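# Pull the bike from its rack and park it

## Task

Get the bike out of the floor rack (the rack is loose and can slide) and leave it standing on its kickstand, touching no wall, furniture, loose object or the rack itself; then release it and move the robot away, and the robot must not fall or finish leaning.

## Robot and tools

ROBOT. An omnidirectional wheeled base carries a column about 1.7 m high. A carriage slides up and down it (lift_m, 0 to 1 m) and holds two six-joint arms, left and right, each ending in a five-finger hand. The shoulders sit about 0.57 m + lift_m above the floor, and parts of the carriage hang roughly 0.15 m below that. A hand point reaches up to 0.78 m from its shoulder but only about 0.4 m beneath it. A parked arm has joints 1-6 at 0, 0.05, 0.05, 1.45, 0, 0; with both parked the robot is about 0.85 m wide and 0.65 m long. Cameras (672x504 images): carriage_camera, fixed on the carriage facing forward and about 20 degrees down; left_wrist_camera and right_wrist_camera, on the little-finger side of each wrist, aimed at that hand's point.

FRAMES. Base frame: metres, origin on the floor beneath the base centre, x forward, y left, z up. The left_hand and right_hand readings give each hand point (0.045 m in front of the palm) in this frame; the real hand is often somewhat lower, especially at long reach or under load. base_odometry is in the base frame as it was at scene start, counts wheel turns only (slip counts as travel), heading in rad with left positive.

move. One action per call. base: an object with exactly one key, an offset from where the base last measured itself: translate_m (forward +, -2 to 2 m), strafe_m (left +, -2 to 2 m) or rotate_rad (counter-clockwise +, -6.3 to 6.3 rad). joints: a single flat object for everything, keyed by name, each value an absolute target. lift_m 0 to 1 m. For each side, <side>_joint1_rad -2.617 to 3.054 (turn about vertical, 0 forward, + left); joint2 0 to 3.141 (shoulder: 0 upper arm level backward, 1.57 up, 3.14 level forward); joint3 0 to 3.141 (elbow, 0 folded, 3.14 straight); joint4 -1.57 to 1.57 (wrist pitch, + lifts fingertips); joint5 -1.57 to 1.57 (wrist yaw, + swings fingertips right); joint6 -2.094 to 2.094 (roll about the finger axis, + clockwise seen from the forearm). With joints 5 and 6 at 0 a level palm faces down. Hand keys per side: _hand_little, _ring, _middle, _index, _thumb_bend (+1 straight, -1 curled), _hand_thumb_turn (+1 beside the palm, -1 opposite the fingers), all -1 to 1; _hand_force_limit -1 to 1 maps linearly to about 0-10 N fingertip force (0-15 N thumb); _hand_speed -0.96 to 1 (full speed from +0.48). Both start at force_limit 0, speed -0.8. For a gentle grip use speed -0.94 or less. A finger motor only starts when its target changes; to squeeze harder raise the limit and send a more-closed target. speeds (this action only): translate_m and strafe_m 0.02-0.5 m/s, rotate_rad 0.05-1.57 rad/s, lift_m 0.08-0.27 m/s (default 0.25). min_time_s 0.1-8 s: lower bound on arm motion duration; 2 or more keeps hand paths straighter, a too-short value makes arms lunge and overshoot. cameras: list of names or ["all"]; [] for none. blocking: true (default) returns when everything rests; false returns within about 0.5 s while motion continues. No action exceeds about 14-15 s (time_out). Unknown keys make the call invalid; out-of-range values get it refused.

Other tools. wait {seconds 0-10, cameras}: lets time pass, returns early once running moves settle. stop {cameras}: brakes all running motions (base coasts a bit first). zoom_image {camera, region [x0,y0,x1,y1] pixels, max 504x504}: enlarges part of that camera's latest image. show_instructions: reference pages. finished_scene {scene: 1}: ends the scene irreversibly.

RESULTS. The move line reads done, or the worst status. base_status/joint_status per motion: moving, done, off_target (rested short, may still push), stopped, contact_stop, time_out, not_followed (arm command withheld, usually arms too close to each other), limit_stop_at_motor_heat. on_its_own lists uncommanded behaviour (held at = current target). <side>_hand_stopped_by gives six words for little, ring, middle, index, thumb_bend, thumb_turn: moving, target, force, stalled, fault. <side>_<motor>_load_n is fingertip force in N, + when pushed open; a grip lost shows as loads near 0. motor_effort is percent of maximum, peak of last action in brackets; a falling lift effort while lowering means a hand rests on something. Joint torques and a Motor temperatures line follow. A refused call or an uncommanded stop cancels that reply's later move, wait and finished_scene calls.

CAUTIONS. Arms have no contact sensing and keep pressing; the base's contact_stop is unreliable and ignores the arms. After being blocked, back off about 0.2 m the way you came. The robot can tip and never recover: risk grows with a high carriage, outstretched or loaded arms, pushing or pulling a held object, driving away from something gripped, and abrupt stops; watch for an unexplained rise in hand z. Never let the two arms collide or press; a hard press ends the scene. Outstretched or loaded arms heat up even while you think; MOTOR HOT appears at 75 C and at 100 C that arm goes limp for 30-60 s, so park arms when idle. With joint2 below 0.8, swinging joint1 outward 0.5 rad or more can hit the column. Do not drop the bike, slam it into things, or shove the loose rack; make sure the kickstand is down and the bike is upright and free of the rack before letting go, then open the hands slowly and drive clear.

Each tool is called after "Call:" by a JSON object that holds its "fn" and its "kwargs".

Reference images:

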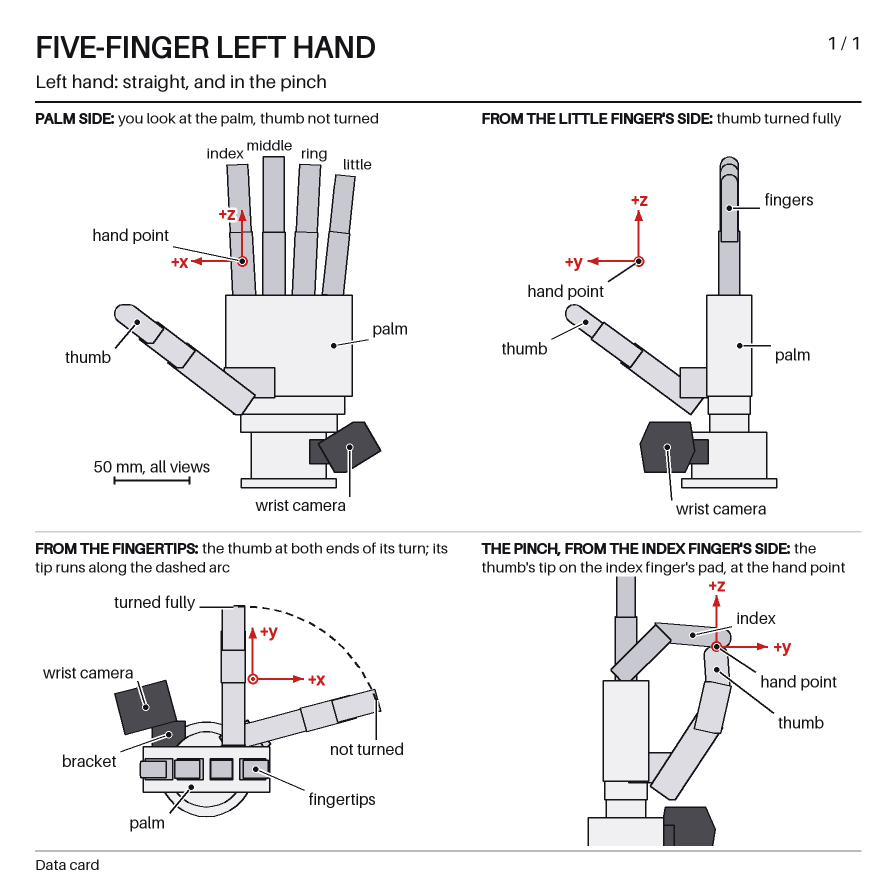

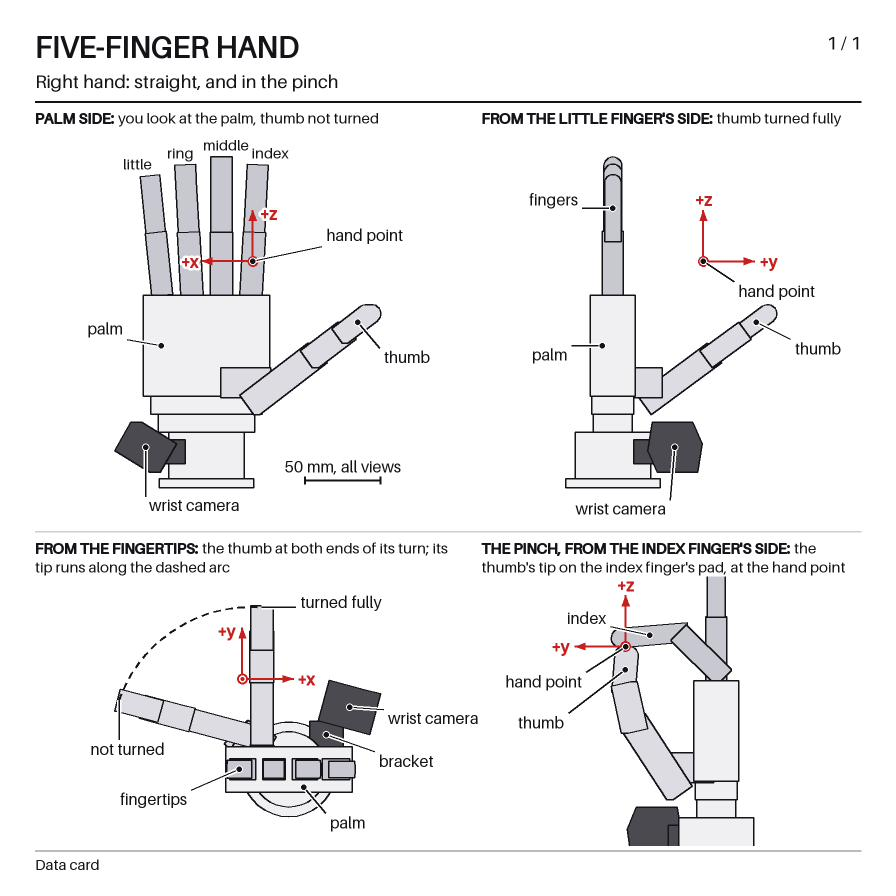

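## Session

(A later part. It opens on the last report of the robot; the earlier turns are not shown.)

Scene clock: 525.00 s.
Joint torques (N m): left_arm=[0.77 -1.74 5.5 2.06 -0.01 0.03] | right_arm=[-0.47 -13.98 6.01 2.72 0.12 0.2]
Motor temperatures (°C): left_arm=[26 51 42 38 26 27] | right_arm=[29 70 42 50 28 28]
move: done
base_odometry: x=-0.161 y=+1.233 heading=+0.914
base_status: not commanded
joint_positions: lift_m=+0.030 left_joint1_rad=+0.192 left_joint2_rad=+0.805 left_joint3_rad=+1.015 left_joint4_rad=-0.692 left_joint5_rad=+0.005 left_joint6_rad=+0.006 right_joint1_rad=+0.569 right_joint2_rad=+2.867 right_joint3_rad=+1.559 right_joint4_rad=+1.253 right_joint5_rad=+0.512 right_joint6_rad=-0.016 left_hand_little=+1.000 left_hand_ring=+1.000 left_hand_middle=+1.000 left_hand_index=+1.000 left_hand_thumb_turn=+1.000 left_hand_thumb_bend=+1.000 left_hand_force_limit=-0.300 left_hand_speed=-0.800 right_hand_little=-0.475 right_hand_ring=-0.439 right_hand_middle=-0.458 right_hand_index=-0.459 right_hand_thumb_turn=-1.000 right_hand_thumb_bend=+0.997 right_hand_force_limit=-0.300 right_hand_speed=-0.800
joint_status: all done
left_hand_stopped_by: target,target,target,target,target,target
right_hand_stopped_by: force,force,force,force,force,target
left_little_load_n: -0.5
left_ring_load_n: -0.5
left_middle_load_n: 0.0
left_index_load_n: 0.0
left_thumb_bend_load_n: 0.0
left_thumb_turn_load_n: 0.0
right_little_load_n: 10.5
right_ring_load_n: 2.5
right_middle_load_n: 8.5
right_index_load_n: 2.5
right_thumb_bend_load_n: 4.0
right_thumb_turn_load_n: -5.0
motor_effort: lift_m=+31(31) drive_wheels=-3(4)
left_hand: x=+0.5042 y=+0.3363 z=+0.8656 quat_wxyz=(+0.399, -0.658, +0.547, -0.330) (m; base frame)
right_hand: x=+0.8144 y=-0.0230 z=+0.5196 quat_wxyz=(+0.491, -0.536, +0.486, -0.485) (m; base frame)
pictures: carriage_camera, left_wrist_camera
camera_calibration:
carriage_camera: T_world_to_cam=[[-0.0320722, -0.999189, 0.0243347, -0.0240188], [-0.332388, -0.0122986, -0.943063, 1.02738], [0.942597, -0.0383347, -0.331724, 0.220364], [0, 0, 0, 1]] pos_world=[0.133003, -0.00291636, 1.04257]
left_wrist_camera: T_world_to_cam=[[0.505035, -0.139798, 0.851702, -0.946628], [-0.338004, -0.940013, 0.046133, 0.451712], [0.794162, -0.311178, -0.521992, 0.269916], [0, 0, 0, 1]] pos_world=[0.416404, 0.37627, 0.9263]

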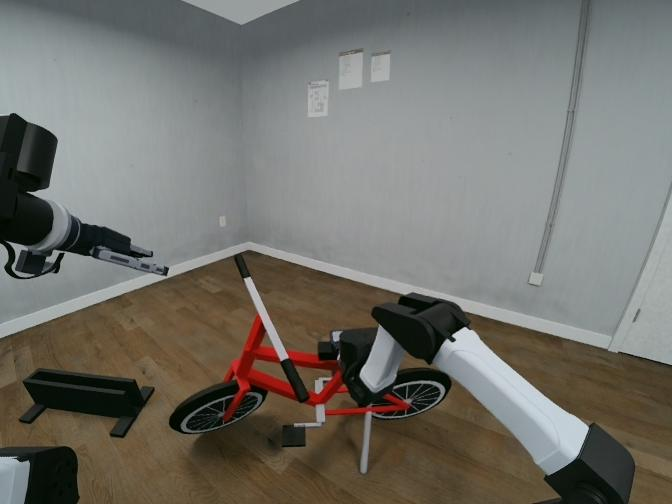

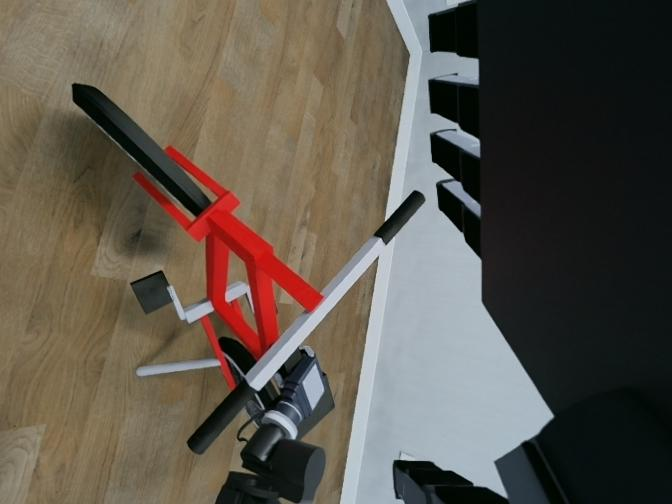

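Call:
{"fn": "move", "kwargs": {"joints": {"right_hand_little": 1, "right_hand_ring": 1, "right_hand_middle": 1, "right_hand_index": 1}, "cameras": ["carriage_camera", "right_wrist_camera"]}}

Call:
{"fn": "move", "kwargs": {"base": {"translate_m": -0.01}, "speeds": {"translate_m": 0.02}, "cameras": ["carriage_camera", "right_wrist_camera"]}}

Scene clock: 532.37 s.
Joint torques (N m): left_arm=[0.75 -1.73 5.5 2.05 0 0.03] | right_arm=[-0.81 -13.94 6.04 2.74 -0.04 0.22]
Motor temperatures (°C): left_arm=[26 49 42 39 26 27] | right_arm=[28 70 42 49 28 28]
move: done
base_odometry: x=-0.161 y=+1.233 heading=+0.914
base_status: not commanded
joint_positions: lift_m=+0.030 left_joint1_rad=+0.192 left_joint2_rad=+0.805 left_joint3_rad=+1.015 left_joint4_rad=-0.692 left_joint5_rad=+0.005 left_joint6_rad=+0.006 right_joint1_rad=+0.574 right_joint2_rad=+2.867 right_joint3_rad=+1.559 right_joint4_rad=+1.253 right_joint5_rad=+0.528 right_joint6_rad=-0.019 left_hand_little=+1.000 left_hand_ring=+1.000 left_hand_middle=+1.000 left_hand_index=+1.000 left_hand_thumb_turn=+1.000 left_hand_thumb_bend=+1.000 left_hand_force_limit=-0.300 left_hand_speed=-0.800 right_hand_little=+1.000 right_hand_ring=+1.000 right_hand_middle=+1.000 right_hand_index=+1.000 right_hand_thumb_turn=-1.000 right_hand_thumb_bend=+0.997 right_hand_force_limit=-0.300 right_hand_speed=-0.800
joint_status: all done
left_hand_stopped_by: target,target,target,target,target,target
right_hand_stopped_by: target,target,target,target,force,target
left_little_load_n: 0.0
left_ring_load_n: 0.0
left_middle_load_n: 0.0
left_index_load_n: 0.0
left_thumb_bend_load_n: 0.0
left_thumb_turn_load_n: 0.0
right_little_load_n: 0.0
right_ring_load_n: 0.0
right_middle_load_n: 0.0
right_index_load_n: 0.0
right_thumb_bend_load_n: 2.5
right_thumb_turn_load_n: -4.0
motor_effort: lift_m=+31(31) drive_wheels=-2(4)
left_hand: x=+0.5042 y=+0.3363 z=+0.8656 quat_wxyz=(+0.399, -0.658, +0.547, -0.330) (m; base frame)
right_hand: x=+0.8135 y=-0.0231 z=+0.5196 quat_wxyz=(+0.488, -0.535, +0.487, -0.488) (m; base frame)
pictures: carriage_camera, right_wrist_camera
camera_calibration:
carriage_camera: T_world_to_cam=[[-0.0320722, -0.999189, 0.0243347, -0.0240188], [-0.332388, -0.0122986, -0.943063, 1.02738], [0.942597, -0.0383347, -0.331724, 0.220364], [0, 0, 0, 1]] pos_world=[0.133003, -0.00291636, 1.04257]
right_wrist_camera: T_world_to_cam=[[-0.0120073, -0.243229, -0.969895, 0.516793], [-0.56779, 0.80008, -0.193614, 0.576842], [0.823086, 0.548371, -0.14771, -0.468586], [0, 0, 0, 1]] pos_world=[0.719417, -0.0788614, 0.543705]

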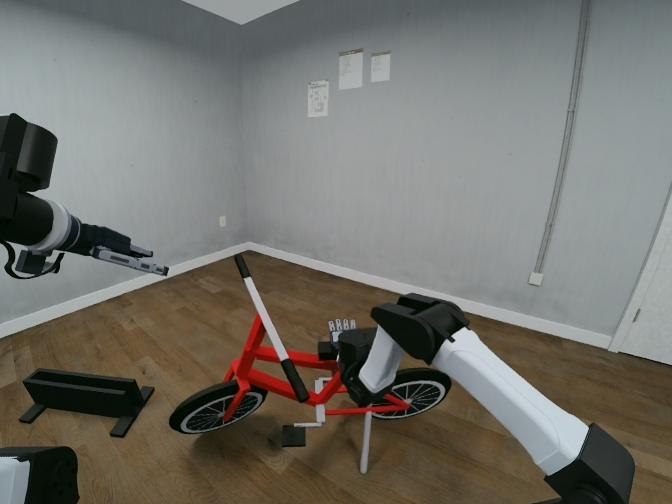

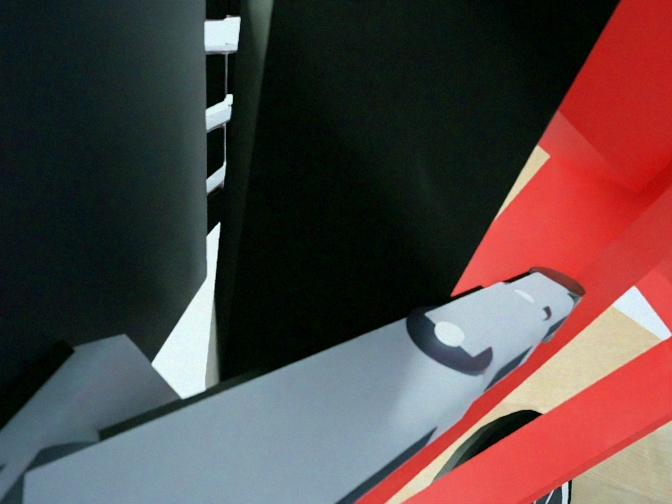

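Scene clock: 533.33 s.
Joint torques (N m): left_arm=[0.77 -1.58 5.45 2.05 0 0.03] | right_arm=[-0.91 -13.9 6.09 2.49 -0.05 0.16]
Motor temperatures (°C): left_arm=[26 49 42 39 26 27] | right_arm=[28 70 42 49 28 28]
move: done
base_odometry: x=-0.167 y=+1.225 heading=+0.914
base_status: done
joint_positions: lift_m=+0.030 left_joint1_rad=+0.192 left_joint2_rad=+0.802 left_joint3_rad=+1.015 left_joint4_rad=-0.693 left_joint5_rad=+0.004 left_joint6_rad=+0.006 right_joint1_rad=+0.574 right_joint2_rad=+2.867 right_joint3_rad=+1.559 right_joint4_rad=+1.275 right_joint5_rad=+0.528 right_joint6_rad=-0.009 left_hand_little=+1.000 left_hand_ring=+1.000 left_hand_middle=+1.000 left_hand_index=+1.000 left_hand_thumb_turn=+1.000 left_hand_thumb_bend=+1.000 left_hand_force_limit=-0.300 left_hand_speed=-0.800 right_hand_little=+1.000 right_hand_ring=+1.000 right_hand_middle=+1.000 right_hand_index=+1.000 right_hand_thumb_turn=-1.000 right_hand_thumb_bend=+0.996 right_hand_force_limit=-0.300 right_hand_speed=-0.800
joint_status: not commanded
left_hand_stopped_by: target,target,target,target,target,target
right_hand_stopped_by: target,target,target,target,force,target
left_little_load_n: 0.0
left_ring_load_n: 0.0
left_middle_load_n: 0.0
left_index_load_n: 0.0
left_thumb_bend_load_n: 0.0
left_thumb_turn_load_n: 0.0
right_little_load_n: 0.0
right_ring_load_n: 0.0
right_middle_load_n: -0.5
right_index_load_n: 0.0
right_thumb_bend_load_n: 0.5
right_thumb_turn_load_n: 0.0
motor_effort: lift_m=+31(31) drive_wheels=+0(7)
left_hand: x=+0.5037 y=+0.3363 z=+0.8661 quat_wxyz=(+0.400, -0.657, +0.547, -0.330) (m; base frame)
right_hand: x=+0.8148 y=-0.0217 z=+0.5255 quat_wxyz=(+0.498, -0.525, +0.489, -0.488) (m; base frame)
pictures: carriage_camera, right_wrist_camera
camera_calibration:
carriage_camera: T_world_to_cam=[[-0.0320722, -0.999189, 0.0243347, -0.0240188], [-0.332388, -0.0122986, -0.943063, 1.02738], [0.942597, -0.0383347, -0.331724, 0.220364], [0, 0, 0, 1]] pos_world=[0.133003, -0.00291636, 1.04257]
right_wrist_camera: T_world_to_cam=[[0.00549013, -0.221959, -0.97504, 0.51178], [-0.563815, 0.804606, -0.186336, 0.570638], [0.825883, 0.550766, -0.120727, -0.486017], [0, 0, 0, 1]] pos_world=[0.720318, -0.0778627, 0.546661]

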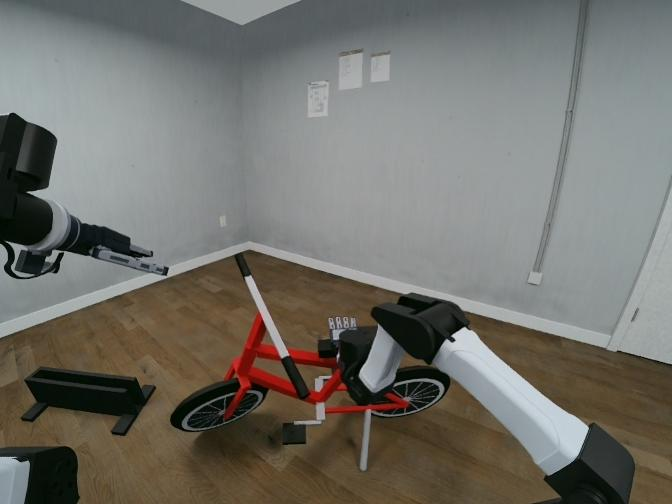

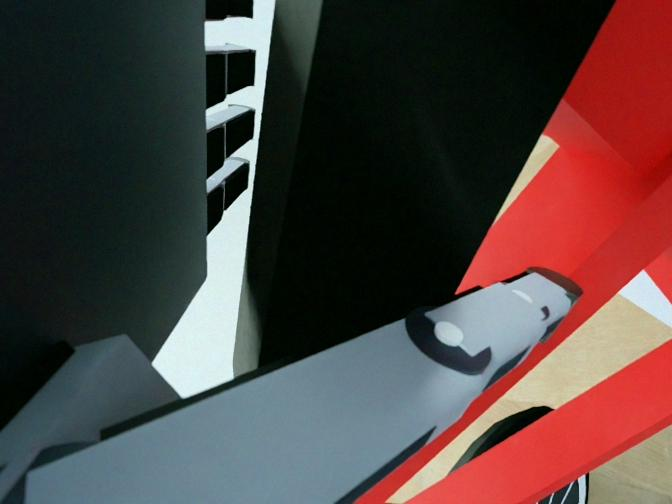

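Call:
{"fn": "move", "kwargs": {"base": {"translate_m": -0.015}, "speeds": {"translate_m": 0.02}, "cameras": ["carriage_camera", "right_wrist_camera"]}}

Scene clock: 538.17 s.
Joint torques (N m): left_arm=[0.77 -1.57 5.55 2.05 0 0.03] | right_arm=[-0.92 -14 6.01 2.45 -0.06 0.15]
Motor temperatures (°C): left_arm=[26 48 42 40 26 27] | right_arm=[28 70 42 49 28 28]
move: done
base_odometry: x=-0.176 y=+1.213 heading=+0.914
base_status: done
joint_positions: lift_m=+0.030 left_joint1_rad=+0.192 left_joint2_rad=+0.802 left_joint3_rad=+1.015 left_joint4_rad=-0.693 left_joint5_rad=+0.004 left_joint6_rad=+0.006 right_joint1_rad=+0.574 right_joint2_rad=+2.867 right_joint3_rad=+1.559 right_joint4_rad=+1.278 right_joint5_rad=+0.528 right_joint6_rad=-0.009 left_hand_little=+1.000 left_hand_ring=+1.000 left_hand_middle=+1.000 left_hand_index=+1.000 left_hand_thumb_turn=+1.000 left_hand_thumb_bend=+1.000 left_hand_force_limit=-0.300 left_hand_speed=-0.800 right_hand_little=+1.000 right_hand_ring=+1.000 right_hand_middle=+1.000 right_hand_index=+1.000 right_hand_thumb_turn=-1.000 right_hand_thumb_bend=+0.996 right_hand_force_limit=-0.300 right_hand_speed=-0.800
joint_status: not commanded
left_hand_stopped_by: target,target,target,target,target,target
right_hand_stopped_by: target,target,target,target,force,target
left_little_load_n: 0.0
left_ring_load_n: -0.5
left_middle_load_n: 0.0
left_index_load_n: 0.0
left_thumb_bend_load_n: 0.0
left_thumb_turn_load_n: 0.0
right_little_load_n: 0.0
right_ring_load_n: 0.0
right_middle_load_n: 0.0
right_index_load_n: 0.0
right_thumb_bend_load_n: 0.0
right_thumb_turn_load_n: 0.0
motor_effort: lift_m=+31(31) drive_wheels=+1(9)
left_hand: x=+0.5037 y=+0.3363 z=+0.8660 quat_wxyz=(+0.400, -0.657, +0.547, -0.330) (m; base frame)
right_hand: x=+0.8149 y=-0.0216 z=+0.5262 quat_wxyz=(+0.499, -0.524, +0.488, -0.488) (m; base frame)
pictures: carriage_camera, right_wrist_camera
camera_calibration:
carriage_camera: T_world_to_cam=[[-0.0320722, -0.999189, 0.0243347, -0.0240188], [-0.332388, -0.0122986, -0.943063, 1.02738], [0.942597, -0.0383347, -0.331724, 0.220364], [0, 0, 0, 1]] pos_world=[0.133003, -0.00291636, 1.04257]
right_wrist_camera: T_world_to_cam=[[0.00763799, -0.220605, -0.975333, 0.510914], [-0.563341, 0.804907, -0.186469, 0.570444], [0.826189, 0.55087, -0.118128, -0.48774], [0, 0, 0, 1]] pos_world=[0.720418, -0.0777629, 0.547066]

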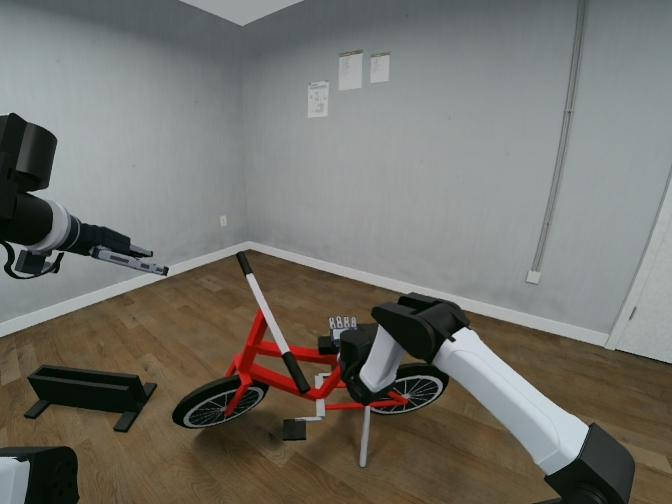

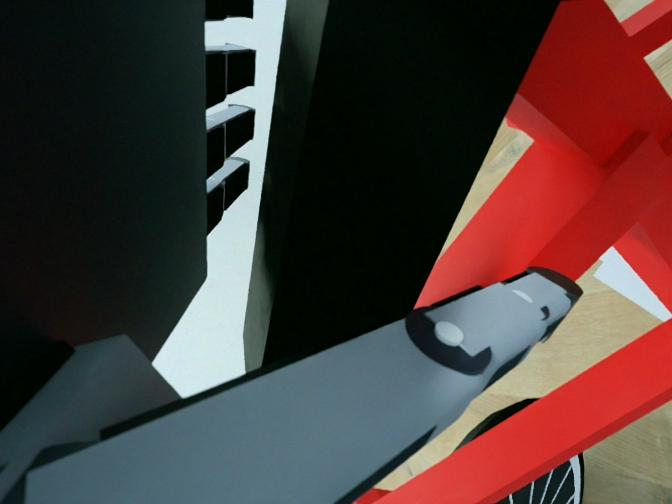

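Call:
{"fn": "move", "kwargs": {"joints": {"lift_m": 0.2}, "speeds": {"lift_m": 0.1}, "cameras": ["carriage_camera", "left_wrist_camera"]}}

Scene clock: 544.80 s.
Joint torques (N m): left_arm=[0.77 -1.5 5.9 2.07 0 0.03] | right_arm=[-0.91 -14.83 5.38 2.38 -0.03 0.14]
Motor temperatures (°C): left_arm=[26 47 41 40 26 27] | right_arm=[28 70 42 49 28 28]
move: done
base_odometry: x=-0.176 y=+1.213 heading=+0.914
base_status: not commanded
joint_positions: lift_m=+0.200 left_joint1_rad=+0.192 left_joint2_rad=+0.802 left_joint3_rad=+1.010 left_joint4_rad=-0.694 left_joint5_rad=+0.004 left_joint6_rad=+0.006 right_joint1_rad=+0.574 right_joint2_rad=+2.876 right_joint3_rad=+1.564 right_joint4_rad=+1.284 right_joint5_rad=+0.528 right_joint6_rad=-0.009 left_hand_little=+1.000 left_hand_ring=+1.000 left_hand_middle=+1.000 left_hand_index=+1.000 left_hand_thumb_turn=+1.000 left_hand_thumb_bend=+1.000 left_hand_force_limit=-0.300 left_hand_speed=-0.800 right_hand_little=+1.000 right_hand_ring=+1.000 right_hand_middle=+1.000 right_hand_index=+1.000 right_hand_thumb_turn=-1.000 right_hand_thumb_bend=+0.996 right_hand_force_limit=-0.300 right_hand_speed=-0.800
joint_status: all done
left_hand_stopped_by: target,target,target,target,target,target
right_hand_stopped_by: target,target,target,target,force,target
left_little_load_n: 0.0
left_ring_load_n: 0.0
left_middle_load_n: -0.5
left_index_load_n: 0.0
left_thumb_bend_load_n: 0.0
left_thumb_turn_load_n: 0.0
right_little_load_n: 0.0
right_ring_load_n: 0.0
right_middle_load_n: 0.0
right_index_load_n: 0.0
right_thumb_bend_load_n: 0.0
right_thumb_turn_load_n: 0.0
motor_effort: lift_m=+32(41) drive_wheels=+1(3)
left_hand: x=+0.5031 y=+0.3362 z=+1.0336 quat_wxyz=(+0.398, -0.659, +0.548, -0.328) (m; base frame)
right_hand: x=+0.8148 y=-0.0216 z=+0.6938 quat_wxyz=(+0.500, -0.523, +0.488, -0.488) (m; base frame)
pictures: carriage_camera, left_wrist_camera
camera_calibration:
carriage_camera: T_world_to_cam=[[-0.0320722, -0.999189, 0.0243347, -0.0281532], [-0.332388, -0.0122986, -0.943063, 1.1876], [0.942597, -0.0383347, -0.331724, 0.276724], [0, 0, 0, 1]] pos_world=[0.133003, -0.00291636, 1.21247]
left_wrist_camera: T_world_to_cam=[[0.508586, -0.139097, 0.849701, -1.08922], [-0.337521, -0.940087, 0.0481292, 0.441222], [0.792098, -0.31127, -0.525063, 0.362676], [0, 0, 0, 1]] pos_world=[0.415606, 0.376171, 1.0947]

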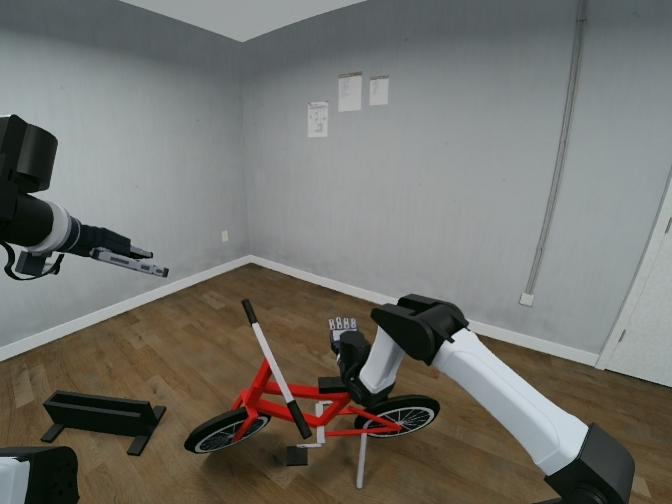

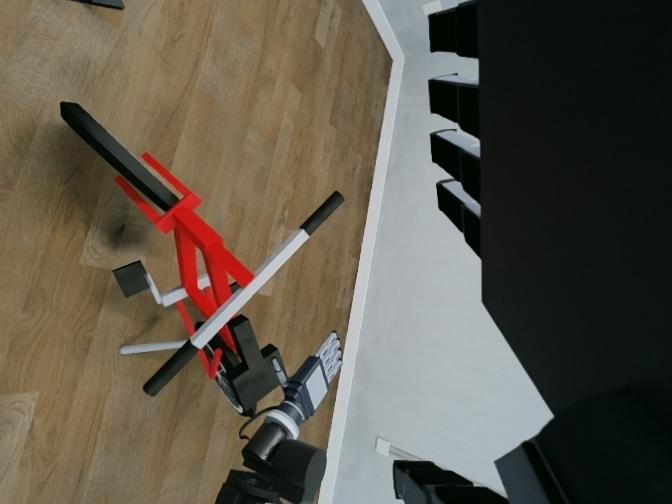

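Call:
{"fn": "move", "kwargs": {"joints": {"lift_m": 0.4}, "speeds": {"lift_m": 0.2}}}

Call:
{"fn": "move", "kwargs": {"base": {"translate_m": -0.4}, "speeds": {"translate_m": 0.15}, "cameras": ["carriage_camera"]}}

Call:
{"fn": "move", "kwargs": {"joints": {"right_joint1_rad": 0, "right_joint2_rad": 0.9, "right_joint3_rad": 0.9, "right_joint4_rad": 0.5, "right_joint5_rad": 0, "left_joint1_rad": 0, "left_joint2_rad": 0.5, "left_joint3_rad": 0.6, "left_joint4_rad": 0.3}, "min_time_s": 2.5}}

Call:
{"fn": "move", "kwargs": {"joints": {"lift_m": 0.15, "right_joint2_rad": 0.05, "right_joint3_rad": 0.05, "right_joint4_rad": 1.45, "left_joint2_rad": 0.05, "left_joint3_rad": 0.05, "left_joint4_rad": 1.45, "left_joint5_rad": 0}, "min_time_s": 2, "cameras": ["carriage_camera"]}}

Call:
{"fn": "zoom_image", "kwargs": {"camera": "carriage_camera", "region": [40, 200, 500, 450]}}

Scene clock: 555.07 s.
Joint torques (N m): left_arm=[0.76 -1.48 6.15 2.07 -0.01 0.03] | right_arm=[-0.94 -15.12 5.41 2.32 -0.05 0.11]
Motor temperatures (°C): left_arm=[26 45 41 41 26 27] | right_arm=[28 69 41 50 28 28]
move: done
base_odometry: x=-0.176 y=+1.213 heading=+0.914
base_status: not commanded
joint_positions: lift_m=+0.400 left_joint1_rad=+0.192 left_joint2_rad=+0.802 left_joint3_rad=+1.007 left_joint4_rad=-0.694 left_joint5_rad=+0.004 left_joint6_rad=+0.006 right_joint1_rad=+0.574 right_joint2_rad=+2.877 right_joint3_rad=+1.565 right_joint4_rad=+1.289 right_joint5_rad=+0.528 right_joint6_rad=-0.008 left_hand_little=+1.000 left_hand_ring=+1.000 left_hand_middle=+1.000 left_hand_index=+1.000 left_hand_thumb_turn=+1.000 left_hand_thumb_bend=+1.000 left_hand_force_limit=-0.300 left_hand_speed=-0.800 right_hand_little=+1.000 right_hand_ring=+1.000 right_hand_middle=+1.000 right_hand_index=+1.000 right_hand_thumb_turn=-1.000 right_hand_thumb_bend=+0.996 right_hand_force_limit=-0.300 right_hand_speed=-0.800
joint_status: all done
left_hand_stopped_by: target,target,target,target,target,target
right_hand_stopped_by: target,target,target,target,force,target
left_little_load_n: 0.0
left_ring_load_n: 0.0
left_middle_load_n: 0.0
left_index_load_n: 0.0
left_thumb_bend_load_n: 0.0
left_thumb_turn_load_n: 0.0
right_little_load_n: 0.0
right_ring_load_n: 0.0
right_middle_load_n: 0.0
right_index_load_n: 0.0
right_thumb_bend_load_n: 0.0
right_thumb_turn_load_n: 0.0
motor_effort: lift_m=+32(43) drive_wheels=+1(3)
left_hand: x=+0.5029 y=+0.3362 z=+1.2324 quat_wxyz=(+0.397, -0.659, +0.548, -0.328) (m; base frame)
right_hand: x=+0.8152 y=-0.0214 z=+0.8947 quat_wxyz=(+0.502, -0.521, +0.488, -0.489) (m; base frame)
pictures: none

Scene clock: 558.70 s.
Joint torques (N m): left_arm=[0.76 -1.4 6.15 2.07 0 0.03] | right_arm=[-0.55 -14.84 5.31 2.32 -0.05 0.11]
Motor temperatures (°C): left_arm=[26 45 41 41 26 27] | right_arm=[28 70 41 50 28 28]
move: done
base_odometry: x=-0.420 y=+0.896 heading=+0.914
base_status: done
joint_positions: lift_m=+0.400 left_joint1_rad=+0.192 left_joint2_rad=+0.801 left_joint3_rad=+1.007 left_joint4_rad=-0.694 left_joint5_rad=+0.004 left_joint6_rad=+0.006 right_joint1_rad=+0.569 right_joint2_rad=+2.877 right_joint3_rad=+1.565 right_joint4_rad=+1.289 right_joint5_rad=+0.528 right_joint6_rad=-0.008 left_hand_little=+1.000 left_hand_ring=+1.000 left_hand_middle=+1.000 left_hand_index=+1.000 left_hand_thumb_turn=+1.000 left_hand_thumb_bend=+1.000 left_hand_force_limit=-0.300 left_hand_speed=-0.800 right_hand_little=+1.000 right_hand_ring=+1.000 right_hand_middle=+1.000 right_hand_index=+1.000 right_hand_thumb_turn=-1.000 right_hand_thumb_bend=+0.996 right_hand_force_limit=-0.300 right_hand_speed=-0.800
joint_status: not commanded
left_hand_stopped_by: target,target,target,target,target,target
right_hand_stopped_by: target,target,target,target,force,target
left_little_load_n: 0.0
left_ring_load_n: 0.0
left_middle_load_n: 0.0
left_index_load_n: 0.0
left_thumb_bend_load_n: 0.0
left_thumb_turn_load_n: -0.5
right_little_load_n: 0.0
right_ring_load_n: -0.5
right_middle_load_n: 0.0
right_index_load_n: 0.0
right_thumb_bend_load_n: 0.0
right_thumb_turn_load_n: -0.5
motor_effort: lift_m=+32(32) drive_wheels=-1(12)
left_hand: x=+0.5028 y=+0.3362 z=+1.2327 quat_wxyz=(+0.397, -0.659, +0.548, -0.328) (m; base frame)
right_hand: x=+0.8167 y=-0.0243 z=+0.8947 quat_wxyz=(+0.500, -0.520, +0.489, -0.490) (m; base frame)
pictures: carriage_camera
camera_calibration:
carriage_camera: T_world_to_cam=[[-0.0320722, -0.999189, 0.0243347, -0.0330202], [-0.332388, -0.0122986, -0.943063, 1.37622], [0.942597, -0.0383347, -0.331724, 0.343069], [0, 0, 0, 1]] pos_world=[0.133003, -0.00291636, 1.41247]

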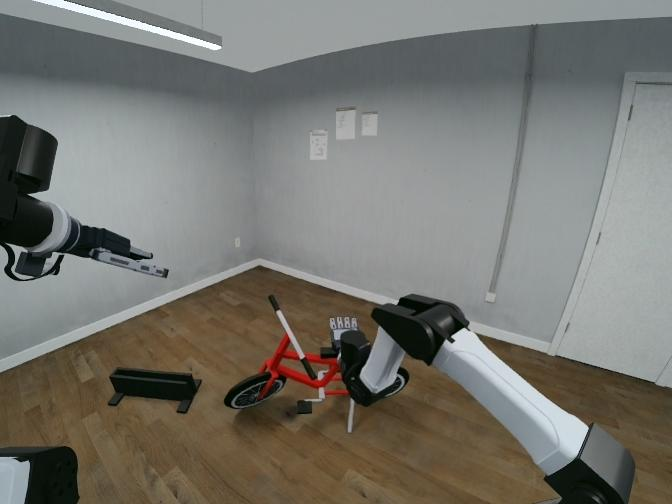

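Scene clock: 561.53 s.
Joint torques (N m): left_arm=[-0.75 -0.35 5.6 2.1 -0.01 0.03] | right_arm=[-0.84 -2.15 5.83 1.94 -0.23 0.12]
Motor temperatures (°C): left_arm=[26 44 41 42 26 27] | right_arm=[28 69 41 50 28 28]
move: done
base_odometry: x=-0.420 y=+0.896 heading=+0.914
base_status: not commanded
joint_positions: lift_m=+0.400 left_joint1_rad=+0.008 left_joint2_rad=+0.506 left_joint3_rad=+0.614 left_joint4_rad=+0.292 left_joint5_rad=+0.004 left_joint6_rad=+0.006 right_joint1_rad=+0.009 right_joint2_rad=+0.906 right_joint3_rad=+0.906 right_joint4_rad=+0.501 right_joint5_rad=+0.011 right_joint6_rad=-0.008 left_hand_little=+1.000 left_hand_ring=+1.000 left_hand_middle=+1.000 left_hand_index=+1.000 left_hand_thumb_turn=+1.000 left_hand_thumb_bend=+1.000 left_hand_force_limit=-0.300 left_hand_speed=-0.800 right_hand_little=+1.000 right_hand_ring=+1.000 right_hand_middle=+1.000 right_hand_index=+1.000 right_hand_thumb_turn=-1.000 right_hand_thumb_bend=+0.996 right_hand_force_limit=-0.300 right_hand_speed=-0.800
joint_status: all done
left_hand_stopped_by: target,target,target,target,target,target
right_hand_stopped_by: target,target,target,target,force,target
left_little_load_n: 0.0
left_ring_load_n: 0.0
left_middle_load_n: 0.0
left_index_load_n: 0.0
left_thumb_bend_load_n: 0.0
left_thumb_turn_load_n: 0.0
right_little_load_n: 0.0
right_ring_load_n: 0.0
right_middle_load_n: 0.0
right_index_load_n: -0.5
right_thumb_bend_load_n: 0.0
right_thumb_turn_load_n: 0.0
motor_effort: lift_m=+32(32) drive_wheels=+3(3)
left_hand: x=+0.5263 y=+0.2862 z=+1.3765 quat_wxyz=(+0.593, -0.390, +0.391, -0.586) (m; base frame)
right_hand: x=+0.5961 y=-0.2835 z=+1.4569 quat_wxyz=(+0.606, -0.361, +0.361, -0.610) (m; base frame)
pictures: none

Scene clock: 563.93 s.
Joint torques (N m): left_arm=[-0.73 1.84 4.22 0.18 -0.02 0.03] | right_arm=[-0.92 3.32 4.29 0.11 -0.18 0.11]
Motor temperatures (°C): left_arm=[26 44 40 41 26 27] | right_arm=[28 67 41 49 28 28]
move: done
base_odometry: x=-0.420 y=+0.896 heading=+0.914
base_status: not commanded
joint_positions: lift_m=+0.150 left_joint1_rad=+0.008 left_joint2_rad=+0.058 left_joint3_rad=+0.063 left_joint4_rad=+1.440 left_joint5_rad=+0.004 left_joint6_rad=+0.006 right_joint1_rad=+0.009 right_joint2_rad=+0.052 right_joint3_rad=+0.056 right_joint4_rad=+1.437 right_joint5_rad=+0.008 right_joint6_rad=-0.008 left_hand_little=+1.000 left_hand_ring=+1.000 left_hand_middle=+1.000 left_hand_index=+1.000 left_hand_thumb_turn=+1.000 left_hand_thumb_bend=+1.000 left_hand_force_limit=-0.300 left_hand_speed=-0.800 right_hand_little=+1.000 right_hand_ring=+1.000 right_hand_middle=+1.000 right_hand_index=+1.000 right_hand_thumb_turn=-1.000 right_hand_thumb_bend=+0.996 right_hand_force_limit=-0.300 right_hand_speed=-0.800
joint_status: all done
left_hand_stopped_by: target,target,target,target,target,target
right_hand_stopped_by: target,target,target,target,force,target
left_little_load_n: 0.0
left_ring_load_n: 0.0
left_middle_load_n: 0.0
left_index_load_n: 0.0
left_thumb_bend_load_n: 0.0
left_thumb_turn_load_n: 0.0
right_little_load_n: 0.0
right_ring_load_n: 0.0
right_middle_load_n: -0.5
right_index_load_n: 0.0
right_thumb_bend_load_n: 0.0
right_thumb_turn_load_n: 0.0
motor_effort: lift_m=+32(35) drive_wheels=+1(4)
left_hand: x=+0.3244 y=+0.2845 z=+1.1983 quat_wxyz=(+0.711, -0.043, +0.046, -0.701) (m; base frame)
right_hand: x=+0.3252 y=-0.2854 z=+1.1964 quat_wxyz=(+0.706, -0.044, +0.049, -0.706) (m; base frame)
pictures: carriage_camera
camera_calibration:
carriage_camera: T_world_to_cam=[[-0.0320722, -0.999189, 0.0243347, -0.0269365], [-0.332388, -0.0122986, -0.943063, 1.14045], [0.942597, -0.0383347, -0.331724, 0.260138], [0, 0, 0, 1]] pos_world=[0.133003, -0.00291636, 1.16247]

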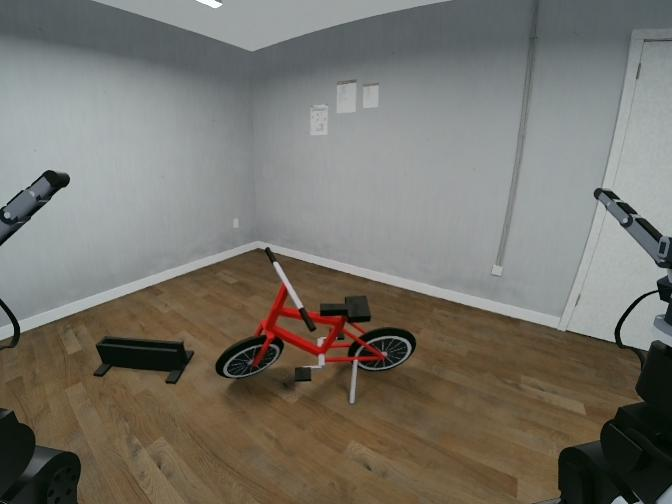

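Scaled by 1.096.

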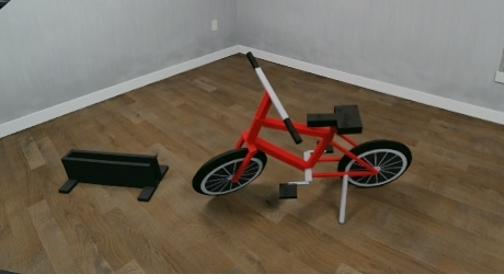

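Call:
{"fn": "wait", "kwargs": {"seconds": 2, "cameras": ["carriage_camera"]}}

Scene clock: 568.73 s.
Joint torques (N m): left_arm=[-0.73 1.87 4.22 0.2 -0.02 0.03] | right_arm=[-0.87 3.3 4.26 0.14 -0.16 0.13]
Motor temperatures (°C): left_arm=[26 44 40 40 26 27] | right_arm=[28 64 41 48 28 28]
base_odometry: x=-0.420 y=+0.896 heading=+0.914
base_status: not commanded
joint_positions: lift_m=+0.150 left_joint1_rad=+0.008 left_joint2_rad=+0.058 left_joint3_rad=+0.063 left_joint4_rad=+1.441 left_joint5_rad=+0.004 left_joint6_rad=+0.006 right_joint1_rad=+0.009 right_joint2_rad=+0.052 right_joint3_rad=+0.056 right_joint4_rad=+1.438 right_joint5_rad=+0.008 right_joint6_rad=-0.008 left_hand_little=+1.000 left_hand_ring=+1.000 left_hand_middle=+1.000 left_hand_index=+1.000 left_hand_thumb_turn=+1.000 left_hand_thumb_bend=+1.000 left_hand_force_limit=-0.300 left_hand_speed=-0.800 right_hand_little=+1.000 right_hand_ring=+1.000 right_hand_middle=+1.000 right_hand_index=+1.000 right_hand_thumb_turn=-1.000 right_hand_thumb_bend=+0.996 right_hand_force_limit=-0.300 right_hand_speed=-0.800
joint_status: all done
left_hand_stopped_by: target,target,target,target,target,target
right_hand_stopped_by: target,target,target,target,force,target
left_little_load_n: 0.0
left_ring_load_n: 0.0
left_middle_load_n: 0.0
left_index_load_n: 0.0
left_thumb_bend_load_n: 0.0
left_thumb_turn_load_n: 0.0
right_little_load_n: 0.0
right_ring_load_n: 0.0
right_middle_load_n: 0.0
right_index_load_n: 0.0
right_thumb_bend_load_n: 0.0
right_thumb_turn_load_n: 0.0
motor_effort: lift_m=+32(35) drive_wheels=+1(4)
left_hand: x=+0.3242 y=+0.2845 z=+1.1984 quat_wxyz=(+0.711, -0.043, +0.045, -0.701) (m; base frame)
right_hand: x=+0.3250 y=-0.2854 z=+1.1965 quat_wxyz=(+0.706, -0.043, +0.048, -0.706) (m; base frame)
wait: 2.00 s; at rest from the start
pictures: carriage_camera
camera_calibration:
carriage_camera: T_world_to_cam=[[-0.0320722, -0.999189, 0.0243347, -0.0269365], [-0.332388, -0.0122986, -0.943063, 1.14045], [0.942597, -0.0383347, -0.331724, 0.260138], [0, 0, 0, 1]] pos_world=[0.133003, -0.00291636, 1.16247]

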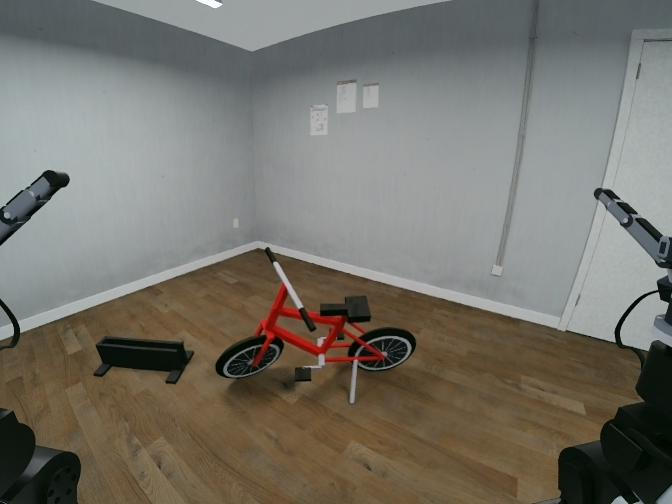

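Static and stable.

Call:
{"fn": "finished_scene", "kwargs": {}}

The scene is finished: the task was done.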